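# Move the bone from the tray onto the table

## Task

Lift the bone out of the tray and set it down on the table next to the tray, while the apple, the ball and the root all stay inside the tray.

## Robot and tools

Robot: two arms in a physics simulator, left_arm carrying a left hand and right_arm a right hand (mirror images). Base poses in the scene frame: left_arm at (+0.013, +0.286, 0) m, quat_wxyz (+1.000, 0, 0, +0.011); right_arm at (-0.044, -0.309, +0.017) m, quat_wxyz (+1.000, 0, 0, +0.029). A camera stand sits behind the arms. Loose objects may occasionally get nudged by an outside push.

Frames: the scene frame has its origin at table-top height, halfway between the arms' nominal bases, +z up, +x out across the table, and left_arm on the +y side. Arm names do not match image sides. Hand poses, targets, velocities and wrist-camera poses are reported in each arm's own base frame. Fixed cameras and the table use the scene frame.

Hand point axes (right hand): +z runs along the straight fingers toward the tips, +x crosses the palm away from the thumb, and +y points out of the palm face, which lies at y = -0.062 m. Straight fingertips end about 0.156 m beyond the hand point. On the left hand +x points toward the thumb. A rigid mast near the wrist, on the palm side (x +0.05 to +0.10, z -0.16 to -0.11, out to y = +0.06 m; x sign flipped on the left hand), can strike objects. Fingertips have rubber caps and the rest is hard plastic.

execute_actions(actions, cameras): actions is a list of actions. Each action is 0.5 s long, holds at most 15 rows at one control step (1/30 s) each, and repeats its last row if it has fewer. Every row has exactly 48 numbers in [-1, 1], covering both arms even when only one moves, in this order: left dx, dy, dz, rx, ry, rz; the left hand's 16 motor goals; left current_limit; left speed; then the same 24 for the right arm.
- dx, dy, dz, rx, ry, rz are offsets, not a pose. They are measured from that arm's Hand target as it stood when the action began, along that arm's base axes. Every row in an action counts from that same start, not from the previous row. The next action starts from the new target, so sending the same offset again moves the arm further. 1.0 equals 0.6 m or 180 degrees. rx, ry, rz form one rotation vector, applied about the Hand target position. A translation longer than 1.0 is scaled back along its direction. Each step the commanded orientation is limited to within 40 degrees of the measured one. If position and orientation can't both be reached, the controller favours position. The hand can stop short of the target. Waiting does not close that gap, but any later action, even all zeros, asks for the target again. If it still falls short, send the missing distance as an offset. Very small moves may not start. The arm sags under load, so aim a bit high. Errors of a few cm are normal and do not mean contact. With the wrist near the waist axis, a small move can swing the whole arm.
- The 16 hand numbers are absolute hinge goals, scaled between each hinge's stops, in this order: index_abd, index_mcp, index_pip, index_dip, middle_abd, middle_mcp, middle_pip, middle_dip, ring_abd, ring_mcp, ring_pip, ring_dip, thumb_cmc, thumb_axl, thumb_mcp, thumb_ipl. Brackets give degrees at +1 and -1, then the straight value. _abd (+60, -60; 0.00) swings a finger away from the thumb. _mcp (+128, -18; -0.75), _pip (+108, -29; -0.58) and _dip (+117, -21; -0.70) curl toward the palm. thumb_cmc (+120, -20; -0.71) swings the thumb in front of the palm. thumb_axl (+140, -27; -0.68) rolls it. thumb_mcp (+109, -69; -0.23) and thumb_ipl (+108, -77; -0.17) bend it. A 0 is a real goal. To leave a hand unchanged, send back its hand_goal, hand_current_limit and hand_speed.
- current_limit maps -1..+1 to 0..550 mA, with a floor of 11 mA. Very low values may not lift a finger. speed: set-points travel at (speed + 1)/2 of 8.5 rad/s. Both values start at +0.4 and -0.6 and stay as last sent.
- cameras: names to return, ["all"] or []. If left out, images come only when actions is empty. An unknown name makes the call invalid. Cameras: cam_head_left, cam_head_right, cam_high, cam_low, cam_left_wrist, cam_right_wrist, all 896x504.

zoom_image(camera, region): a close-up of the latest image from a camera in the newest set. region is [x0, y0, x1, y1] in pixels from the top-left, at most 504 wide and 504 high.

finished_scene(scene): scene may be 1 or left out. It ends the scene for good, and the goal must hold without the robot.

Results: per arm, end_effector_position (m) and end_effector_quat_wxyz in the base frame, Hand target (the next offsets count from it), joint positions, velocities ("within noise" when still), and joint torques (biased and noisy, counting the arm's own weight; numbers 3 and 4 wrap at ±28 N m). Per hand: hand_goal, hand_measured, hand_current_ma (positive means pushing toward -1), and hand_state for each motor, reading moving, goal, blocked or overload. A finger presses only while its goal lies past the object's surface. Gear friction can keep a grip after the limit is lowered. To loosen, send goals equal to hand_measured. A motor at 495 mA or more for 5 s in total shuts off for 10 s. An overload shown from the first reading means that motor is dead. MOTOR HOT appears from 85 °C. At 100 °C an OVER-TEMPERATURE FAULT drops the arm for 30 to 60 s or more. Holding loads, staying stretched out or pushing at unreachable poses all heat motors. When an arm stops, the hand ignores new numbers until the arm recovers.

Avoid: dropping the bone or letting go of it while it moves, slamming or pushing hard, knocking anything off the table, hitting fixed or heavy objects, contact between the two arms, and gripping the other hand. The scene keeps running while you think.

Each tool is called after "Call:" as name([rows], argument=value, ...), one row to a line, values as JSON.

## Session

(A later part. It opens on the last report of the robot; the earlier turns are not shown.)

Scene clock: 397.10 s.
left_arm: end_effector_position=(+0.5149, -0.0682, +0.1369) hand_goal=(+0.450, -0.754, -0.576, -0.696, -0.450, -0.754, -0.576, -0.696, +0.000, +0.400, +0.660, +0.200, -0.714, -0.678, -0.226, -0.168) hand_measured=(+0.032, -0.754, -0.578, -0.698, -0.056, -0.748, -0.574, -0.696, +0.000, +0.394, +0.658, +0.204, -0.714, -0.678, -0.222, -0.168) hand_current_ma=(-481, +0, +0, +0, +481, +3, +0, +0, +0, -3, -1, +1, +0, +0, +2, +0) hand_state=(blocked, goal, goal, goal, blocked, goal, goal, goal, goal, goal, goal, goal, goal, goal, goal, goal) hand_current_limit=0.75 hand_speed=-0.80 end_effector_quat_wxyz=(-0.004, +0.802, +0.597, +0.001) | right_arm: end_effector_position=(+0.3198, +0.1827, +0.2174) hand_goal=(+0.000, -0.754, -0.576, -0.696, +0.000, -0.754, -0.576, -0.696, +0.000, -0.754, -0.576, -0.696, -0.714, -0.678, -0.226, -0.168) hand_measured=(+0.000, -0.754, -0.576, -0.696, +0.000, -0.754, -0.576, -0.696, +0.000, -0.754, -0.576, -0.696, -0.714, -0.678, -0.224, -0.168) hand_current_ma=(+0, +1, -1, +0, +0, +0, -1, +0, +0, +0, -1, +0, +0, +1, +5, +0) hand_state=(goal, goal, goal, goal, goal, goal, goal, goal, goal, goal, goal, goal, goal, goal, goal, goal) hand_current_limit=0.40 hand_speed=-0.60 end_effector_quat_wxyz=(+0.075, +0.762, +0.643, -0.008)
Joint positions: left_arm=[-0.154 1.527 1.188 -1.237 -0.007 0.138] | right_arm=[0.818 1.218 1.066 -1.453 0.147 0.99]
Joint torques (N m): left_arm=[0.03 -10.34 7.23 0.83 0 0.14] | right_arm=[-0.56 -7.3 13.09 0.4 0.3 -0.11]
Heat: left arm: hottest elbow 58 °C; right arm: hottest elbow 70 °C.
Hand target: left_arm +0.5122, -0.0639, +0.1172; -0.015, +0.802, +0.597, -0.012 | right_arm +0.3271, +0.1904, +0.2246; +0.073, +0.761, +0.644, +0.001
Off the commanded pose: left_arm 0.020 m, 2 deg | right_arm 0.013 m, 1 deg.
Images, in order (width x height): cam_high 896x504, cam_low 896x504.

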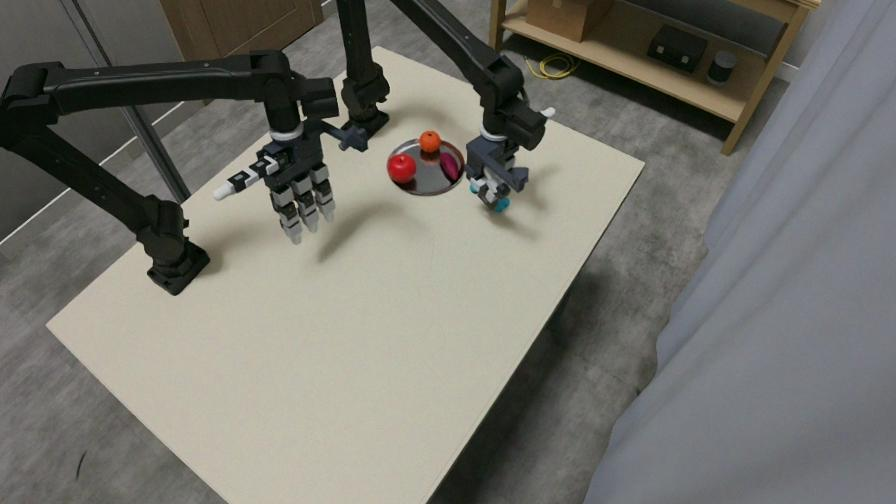

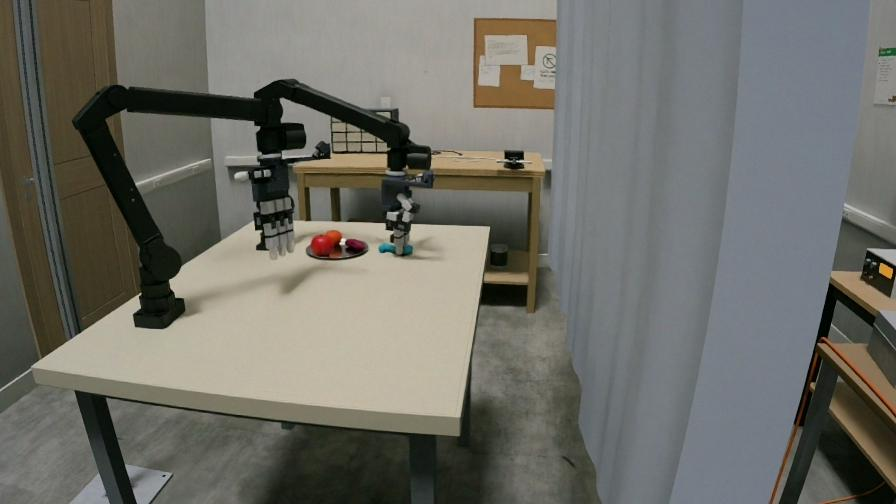

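Call:
execute_actions([
  [[0,0,-0.0117,0,0,0,0.45,-0.754,-0.576,-0.696,-0.45,-0.754,-0.576,-0.696,0,0.4,0.66,0.2,-0.714,-0.678,-0.226,-0.168,0.75,-0.8,0,0,0,0,0,0,0,-0.754,-0.576,-0.696,0,-0.754,-0.576,-0.696,0,-0.754,-0.576,-0.696,-0.714,-0.678,-0.226,-0.168,0.4,-0.6]],
], cameras=["cam_high","cam_low"])

Call:
zoom_image(camera="cam_low", region=[360, 210, 430, 265])

Call:
zoom_image(camera="cam_high", region=[450, 150, 530, 220])

Scene clock: 400.03 s.
left_arm: end_effector_position=(+0.5158, -0.0684, +0.1353) hand_goal=(+0.450, -0.754, -0.576, -0.696, -0.450, -0.754, -0.576, -0.696, +0.000, +0.400, +0.660, +0.200, -0.714, -0.678, -0.226, -0.168) hand_measured=(+0.032, -0.760, -0.578, -0.698, -0.056, -0.754, -0.576, -0.696, +0.000, +0.394, +0.658, +0.204, -0.714, -0.678, -0.222, -0.168) hand_current_ma=(-481, -3, -1, +0, +481, +0, +0, +0, +0, -3, -1, +1, +0, +0, +2, +0) hand_state=(blocked, goal, goal, goal, blocked, goal, goal, goal, goal, goal, goal, goal, goal, goal, goal, goal) hand_current_limit=0.75 hand_speed=-0.80 end_effector_quat_wxyz=(-0.002, +0.802, +0.597, +0.003) | right_arm: end_effector_position=(+0.3198, +0.1827, +0.2174) hand_goal=(+0.000, -0.754, -0.576, -0.696, +0.000, -0.754, -0.576, -0.696, +0.000, -0.754, -0.576, -0.696, -0.714, -0.678, -0.226, -0.168) hand_measured=(+0.000, -0.754, -0.576, -0.696, +0.000, -0.754, -0.576, -0.696, +0.000, -0.754, -0.576, -0.696, -0.714, -0.678, -0.224, -0.168) hand_current_ma=(+0, +1, -1, +0, +0, +0, -1, +0, +0, +0, -1, +0, +0, +1, +5, +0) hand_state=(goal, goal, goal, goal, goal, goal, goal, goal, goal, goal, goal, goal, goal, goal, goal, goal) hand_current_limit=0.40 hand_speed=-0.60 end_effector_quat_wxyz=(+0.075, +0.762, +0.643, -0.008)
Joint positions: left_arm=[-0.154 1.527 1.183 -1.225 -0.006 0.138] | right_arm=[0.818 1.218 1.066 -1.453 0.147 0.99]
Joint torques (N m): left_arm=[0.03 -9.93 6.74 1.11 -0.02 0.14] | right_arm=[-0.56 -7.36 13.09 0.4 0.3 -0.11]
Heat: left arm: hottest elbow 57 °C; right arm: hottest elbow 70 °C.
Hand target: left_arm +0.5122, -0.0639, +0.1102; -0.015, +0.802, +0.597, -0.012 | right_arm +0.3271, +0.1904, +0.2246; +0.073, +0.761, +0.644, +0.001
Off the commanded pose: left_arm 0.026 m, 2 deg | right_arm 0.013 m, 1 deg.
Images, in order (width x height): cam_high 896x504, cam_low 896x504.

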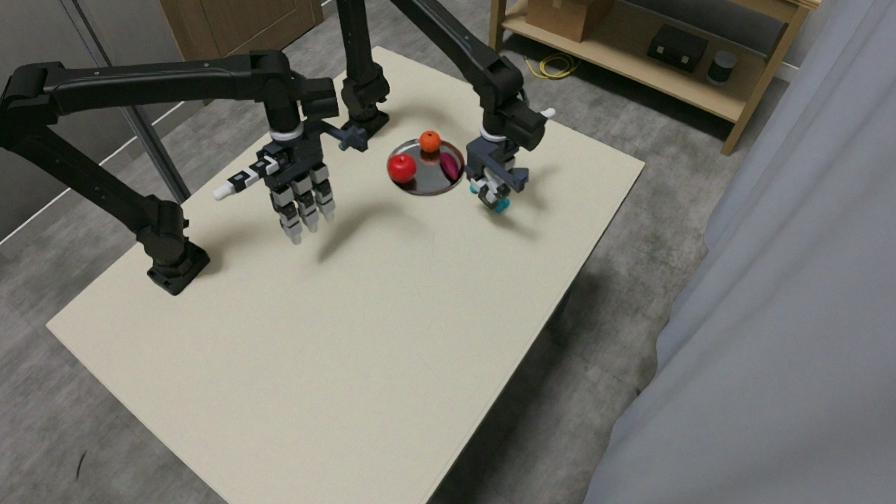

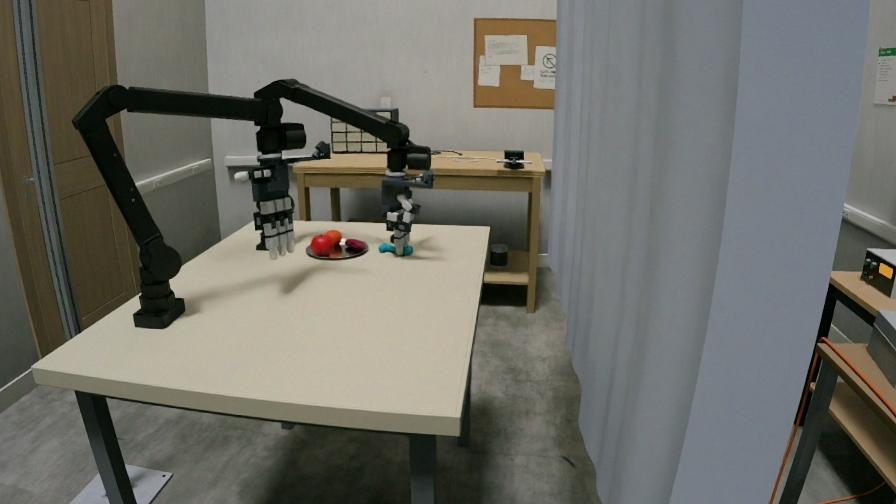

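Scaled by 7.200 from the camera's 896x504 image, which has a finer 1280x720 frame.

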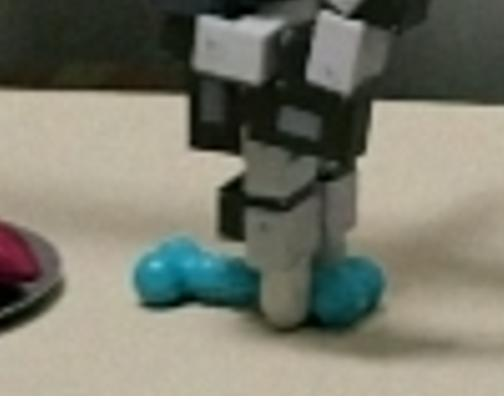

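Scaled by 6.300 from the camera's 896x504 image, which has a finer 1280x720 frame.

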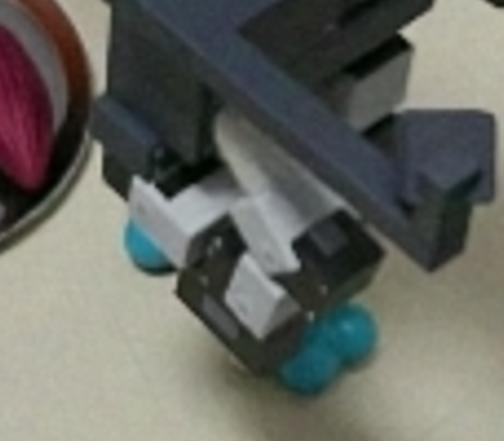

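Call:
execute_actions([
  [[0,0,0.012,0,0,0,-0.06,-0.754,-0.576,-0.696,0.06,-0.754,-0.576,-0.696,0,0.4,0.66,0.2,-0.714,-0.678,-0.226,-0.168,0.5,-0.88,0,0,0,0,0,0,0,-0.754,-0.576,-0.696,0,-0.754,-0.576,-0.696,0,-0.754,-0.576,-0.696,-0.714,-0.678,-0.226,-0.168,0.4,-0.6]],
  [[0.004,0,0.01,0,0,0,-0.06,-0.754,-0.576,-0.696,0.06,-0.754,-0.576,-0.696,0,0.4,0.66,0.2,-0.714,-0.678,-0.226,-0.168,0.5,-0.8,0,0,0,0,0,0,0,-0.754,-0.576,-0.696,0,-0.754,-0.576,-0.696,0,-0.754,-0.576,-0.696,-0.714,-0.678,-0.226,-0.168,0.4,-0.6]],
], cameras=["cam_high","cam_low","cam_left_wrist"])

Call:
zoom_image(camera="cam_low", region=[360, 210, 430, 265])

Call:
zoom_image(camera="cam_left_wrist", region=[390, 50, 530, 170])

Scene clock: 403.93 s.
left_arm: end_effector_position=(+0.5152, -0.0637, +0.1349) hand_goal=(-0.060, -0.754, -0.576, -0.696, +0.060, -0.754, -0.576, -0.696, +0.000, +0.400, +0.660, +0.200, -0.714, -0.678, -0.226, -0.168) hand_measured=(-0.056, -0.756, -0.578, -0.698, +0.022, -0.744, -0.572, -0.696, +0.000, +0.394, +0.658, +0.204, -0.714, -0.678, -0.222, -0.168) hand_current_ma=(+1, +0, -1, +0, -41, +6, +1, +0, +0, -3, -1, +1, +0, +0, +2, +0) hand_state=(goal, goal, goal, goal, blocked, goal, goal, goal, goal, goal, goal, goal, goal, goal, goal, goal) hand_current_limit=0.50 hand_speed=-0.80 end_effector_quat_wxyz=(-0.005, +0.800, +0.600, +0.002) | right_arm: end_effector_position=(+0.3198, +0.1827, +0.2174) hand_goal=(+0.000, -0.754, -0.576, -0.696, +0.000, -0.754, -0.576, -0.696, +0.000, -0.754, -0.576, -0.696, -0.714, -0.678, -0.226, -0.168) hand_measured=(+0.000, -0.754, -0.576, -0.696, +0.000, -0.754, -0.576, -0.696, +0.000, -0.754, -0.576, -0.696, -0.714, -0.678, -0.224, -0.168) hand_current_ma=(+0, +1, -1, +0, +0, +0, -1, +0, +0, +0, -1, +0, +0, +1, +5, +0) hand_state=(goal, goal, goal, goal, goal, goal, goal, goal, goal, goal, goal, goal, goal, goal, goal, goal) hand_current_limit=0.40 hand_speed=-0.60 end_effector_quat_wxyz=(+0.075, +0.762, +0.643, -0.008)
Joint positions: left_arm=[-0.146 1.527 1.183 -1.23 -0.01 0.138] | right_arm=[0.818 1.218 1.066 -1.453 0.147 0.99]
Joint torques (N m): left_arm=[-0.56 -10.4 8.9 -0.08 0.13 0.15] | right_arm=[-0.5 -7.3 13.09 0.42 0.3 -0.11]
Heat: left arm: hottest elbow 57 °C; right arm: hottest elbow 70 °C.
Hand target: left_arm +0.5146, -0.0638, +0.1234; -0.015, +0.802, +0.597, -0.012 | right_arm +0.3271, +0.1904, +0.2246; +0.073, +0.761, +0.644, +0.001
Off the commanded pose: left_arm 0.012 m, 2 deg | right_arm 0.013 m, 1 deg.
camera_calibration:
cam_left_wrist: T_world_to_cam=[[-0.811209, -0.584754, -0.00190395, 0.346509], [-0.413212, 0.570926, 0.709436, 0.108974], [-0.413758, 0.576287, -0.704767, 0.475155], [0, 0, 0, 1]] pos_world=[0.52272, -0.133419, 0.258224]
Images, in order (width x height): cam_high 896x504, cam_low 896x504, cam_left_wrist 896x504.

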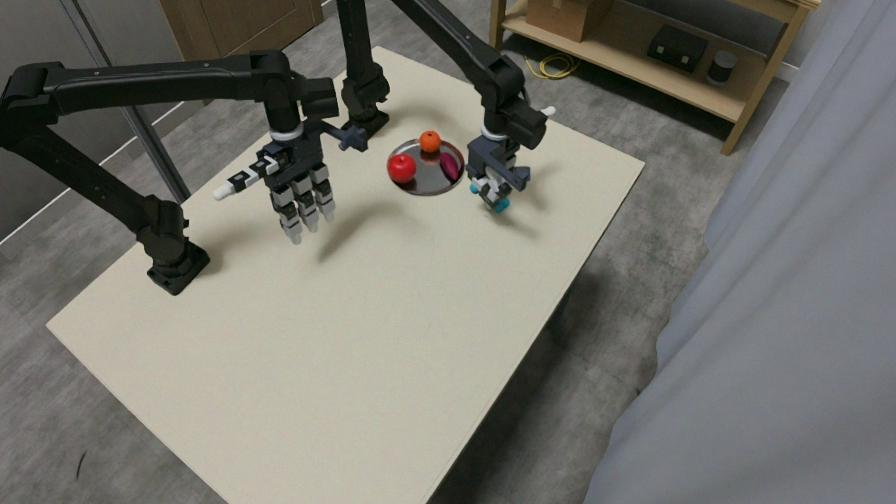

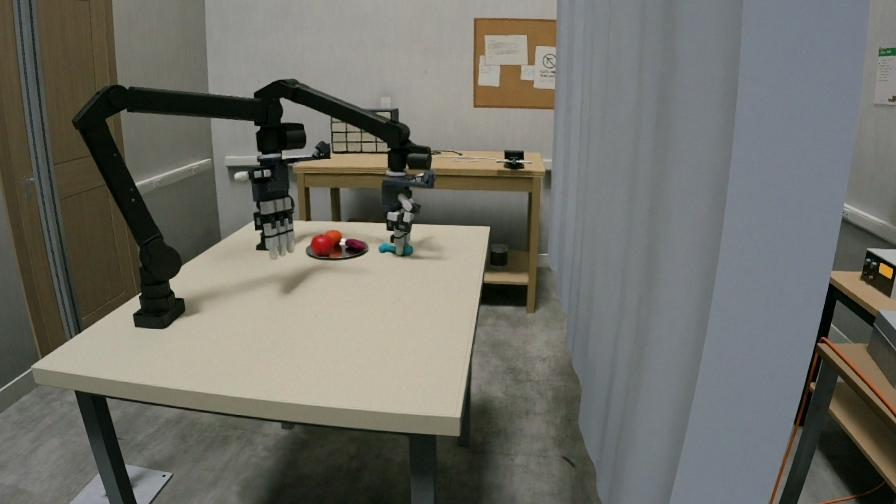

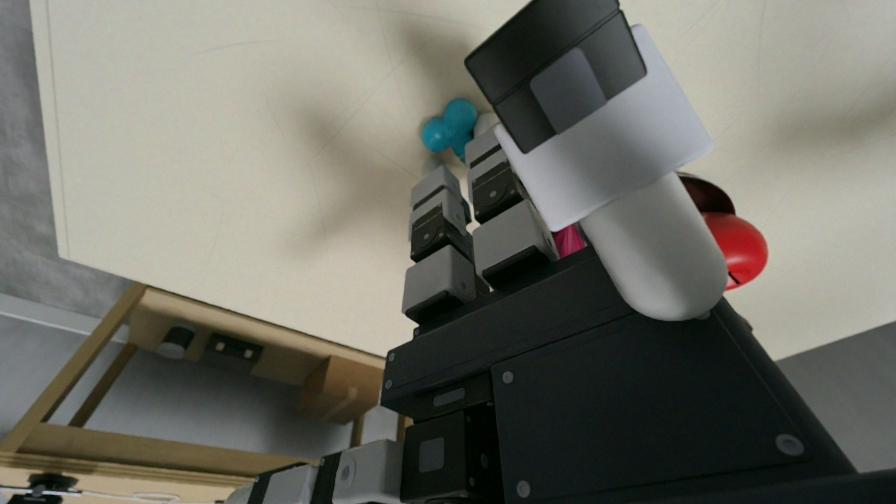

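Scaled by 7.200 from the camera's 896x504 image, which has a finer 1280x720 frame.

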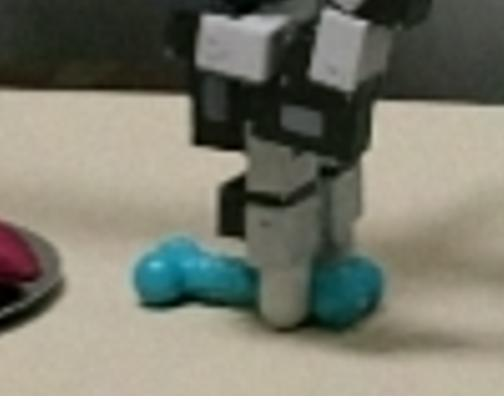

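Scaled by 3.600 from the camera's 896x504 image, which has a finer 1280x720 frame.

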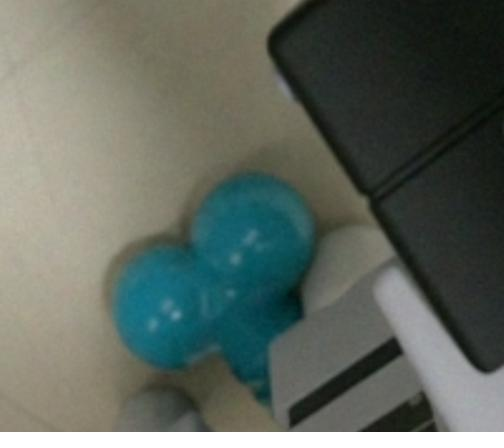

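Call:
execute_actions([
  [[0.004,-0.01,0.012,0,-0.006,0,-0.06,-0.754,-0.576,-0.696,0.06,-0.754,-0.576,-0.696,0,0.4,0.66,0.2,-0.714,-0.678,-0.226,-0.168,0.5,-0.8,0,0,0,0,0,0,0,-0.754,-0.576,-0.696,0,-0.754,-0.576,-0.696,0,-0.754,-0.576,-0.696,-0.714,-0.678,-0.226,-0.168,0.4,-0.6]],
  [[0.006,0,0.03,0,-0.008,0,-0.06,-0.754,-0.576,-0.696,0.06,-0.754,-0.576,-0.696,0,0.4,0.66,0.2,-0.714,-0.678,-0.226,-0.168,0.5,-0.8,0,0,0,0,0,0,0,-0.754,-0.576,-0.696,0,-0.754,-0.576,-0.696,0,-0.754,-0.576,-0.696,-0.714,-0.678,-0.226,-0.168,0.4,-0.6]],
  [[0.004,0,0.04,0,0,0,-0.06,-0.754,-0.576,-0.696,0.06,-0.754,-0.576,-0.696,0,0.4,0.66,0.2,-0.714,-0.678,-0.226,-0.168,0.5,-0.8,0,0,0,0,0,0,0,-0.754,-0.576,-0.696,0,-0.754,-0.576,-0.696,0,-0.754,-0.576,-0.696,-0.714,-0.678,-0.226,-0.168,0.4,-0.6]],
  [[0,0,0.05,0,0,0,-0.06,-0.754,-0.576,-0.696,0.06,-0.754,-0.576,-0.696,0,0.4,0.66,0.2,-0.714,-0.678,-0.226,-0.168,0.5,-0.8,0,0,0,0,0,0,0,-0.754,-0.576,-0.696,0,-0.754,-0.576,-0.696,0,-0.754,-0.576,-0.696,-0.714,-0.678,-0.226,-0.168,0.4,-0.6]],
], cameras=["cam_high","cam_low","cam_head_left","cam_left_wrist"])

Call:
zoom_image(camera="cam_low", region=[300, 190, 430, 270])

Call:
zoom_image(camera="cam_high", region=[380, 110, 550, 220])

Scene clock: 409.53 s.
left_arm: end_effector_position=(+0.5088, -0.0627, +0.1802) hand_goal=(-0.060, -0.754, -0.576, -0.696, +0.060, -0.754, -0.576, -0.696, +0.000, +0.400, +0.660, +0.200, -0.714, -0.678, -0.226, -0.168) hand_measured=(-0.056, -0.754, -0.578, -0.698, +0.056, -0.748, -0.572, -0.694, +0.000, +0.394, +0.658, +0.204, -0.714, -0.678, -0.222, -0.168) hand_current_ma=(+1, +0, +0, +0, -1, +3, +1, +1, +0, -3, -1, +1, +0, +0, +2, +0) hand_state=(goal, goal, goal, goal, goal, goal, goal, goal, goal, goal, goal, goal, goal, goal, goal, goal) hand_current_limit=0.50 hand_speed=-0.80 end_effector_quat_wxyz=(-0.017, +0.800, +0.599, -0.008) | right_arm: end_effector_position=(+0.3198, +0.1827, +0.2174) hand_goal=(+0.000, -0.754, -0.576, -0.696, +0.000, -0.754, -0.576, -0.696, +0.000, -0.754, -0.576, -0.696, -0.714, -0.678, -0.226, -0.168) hand_measured=(+0.000, -0.754, -0.576, -0.696, +0.000, -0.754, -0.576, -0.696, +0.000, -0.754, -0.576, -0.696, -0.714, -0.678, -0.224, -0.168) hand_current_ma=(+0, +1, -1, +0, +0, +0, -1, +0, +0, +0, -1, +0, +0, +1, +5, +0) hand_state=(goal, goal, goal, goal, goal, goal, goal, goal, goal, goal, goal, goal, goal, goal, goal, goal) hand_current_limit=0.40 hand_speed=-0.60 end_effector_quat_wxyz=(+0.075, +0.762, +0.643, -0.008)
Joint positions: left_arm=[-0.147 1.495 1.277 -1.387 -0.013 0.138] | right_arm=[0.818 1.218 1.066 -1.453 0.147 0.99]
Joint torques (N m): left_arm=[-1.49 -12.4 12.38 -0.02 -0.02 0] | right_arm=[-0.5 -7.3 13.08 0.4 0.3 -0.11]
Heat: left arm: hottest elbow 57 °C; right arm: hottest elbow 70 °C.
Hand target: left_arm +0.5231, -0.0699, +0.2027; -0.002, +0.802, +0.597, +0.006 | right_arm +0.3271, +0.1904, +0.2246; +0.073, +0.761, +0.644, +0.001
Off the commanded pose: left_arm 0.028 m, 2 deg | right_arm 0.013 m, 1 deg.
camera_calibration:
cam_left_wrist: T_world_to_cam=[[-0.81145, -0.584123, 0.018692, 0.3384], [-0.391004, 0.56639, 0.725478, 0.0591931], [-0.434355, 0.58138, -0.687992, 0.511515], [0, 0, 0, 1]] pos_world=[0.519919, -0.133244, 0.302649]
Images, in order (width x height): cam_head_left 896x504, cam_high 896x504, cam_low 896x504, cam_left_wrist 896x504.

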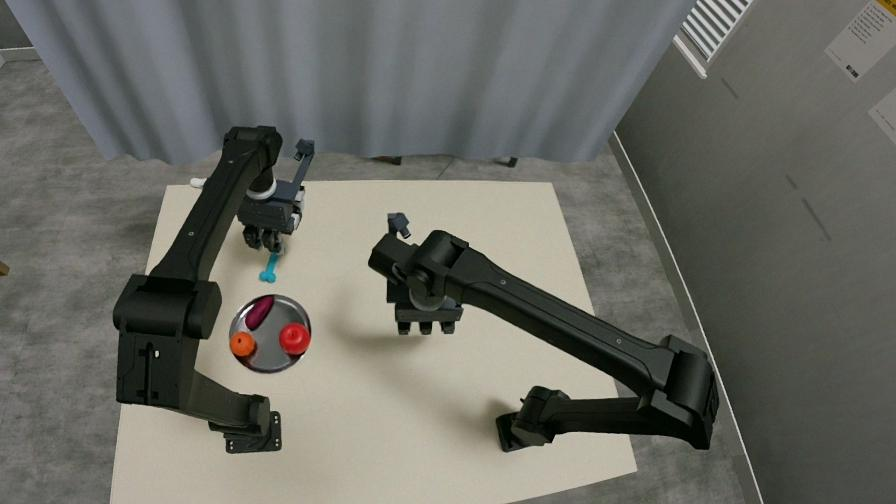

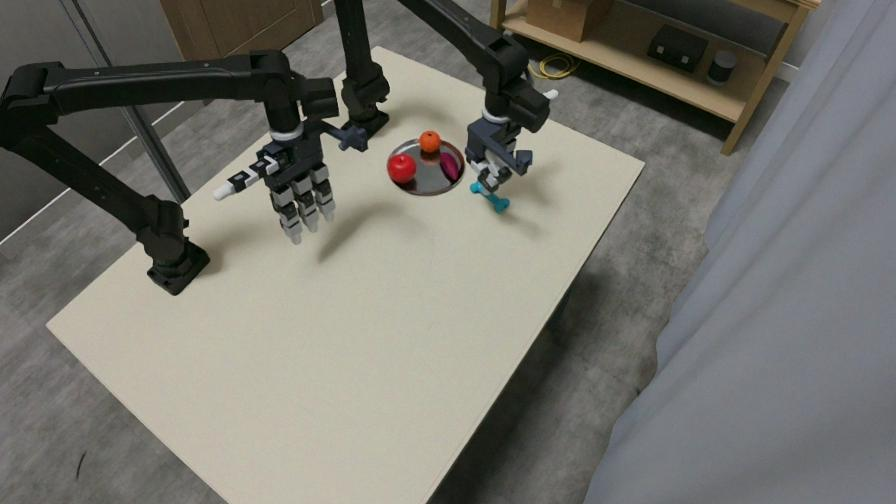

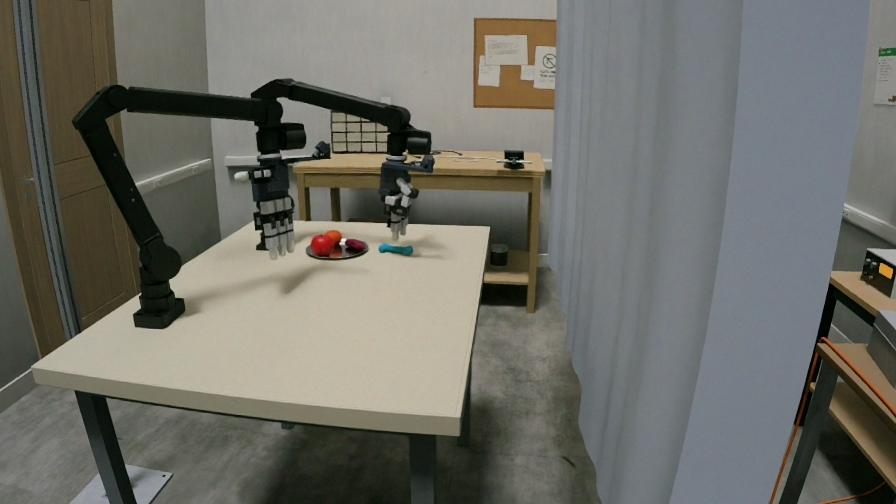

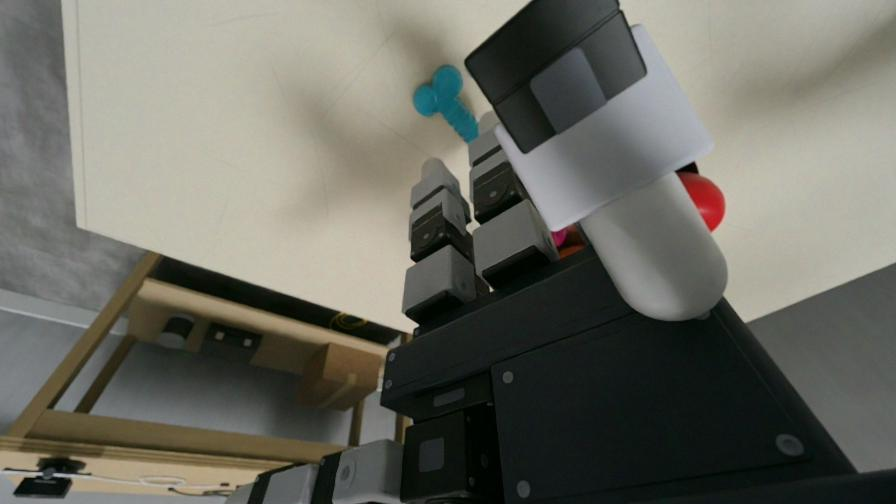

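Scaled by 3.877 from the camera's 896x504 image, which has a finer 1280x720 frame.

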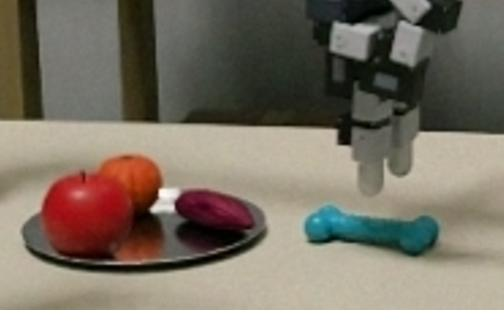

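Scaled by 2.965 from the camera's 896x504 image, which has a finer 1280x720 frame.

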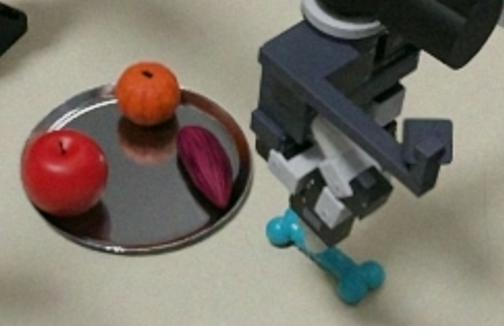

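Call:
finished_scene()

The scene is finished: the task was done.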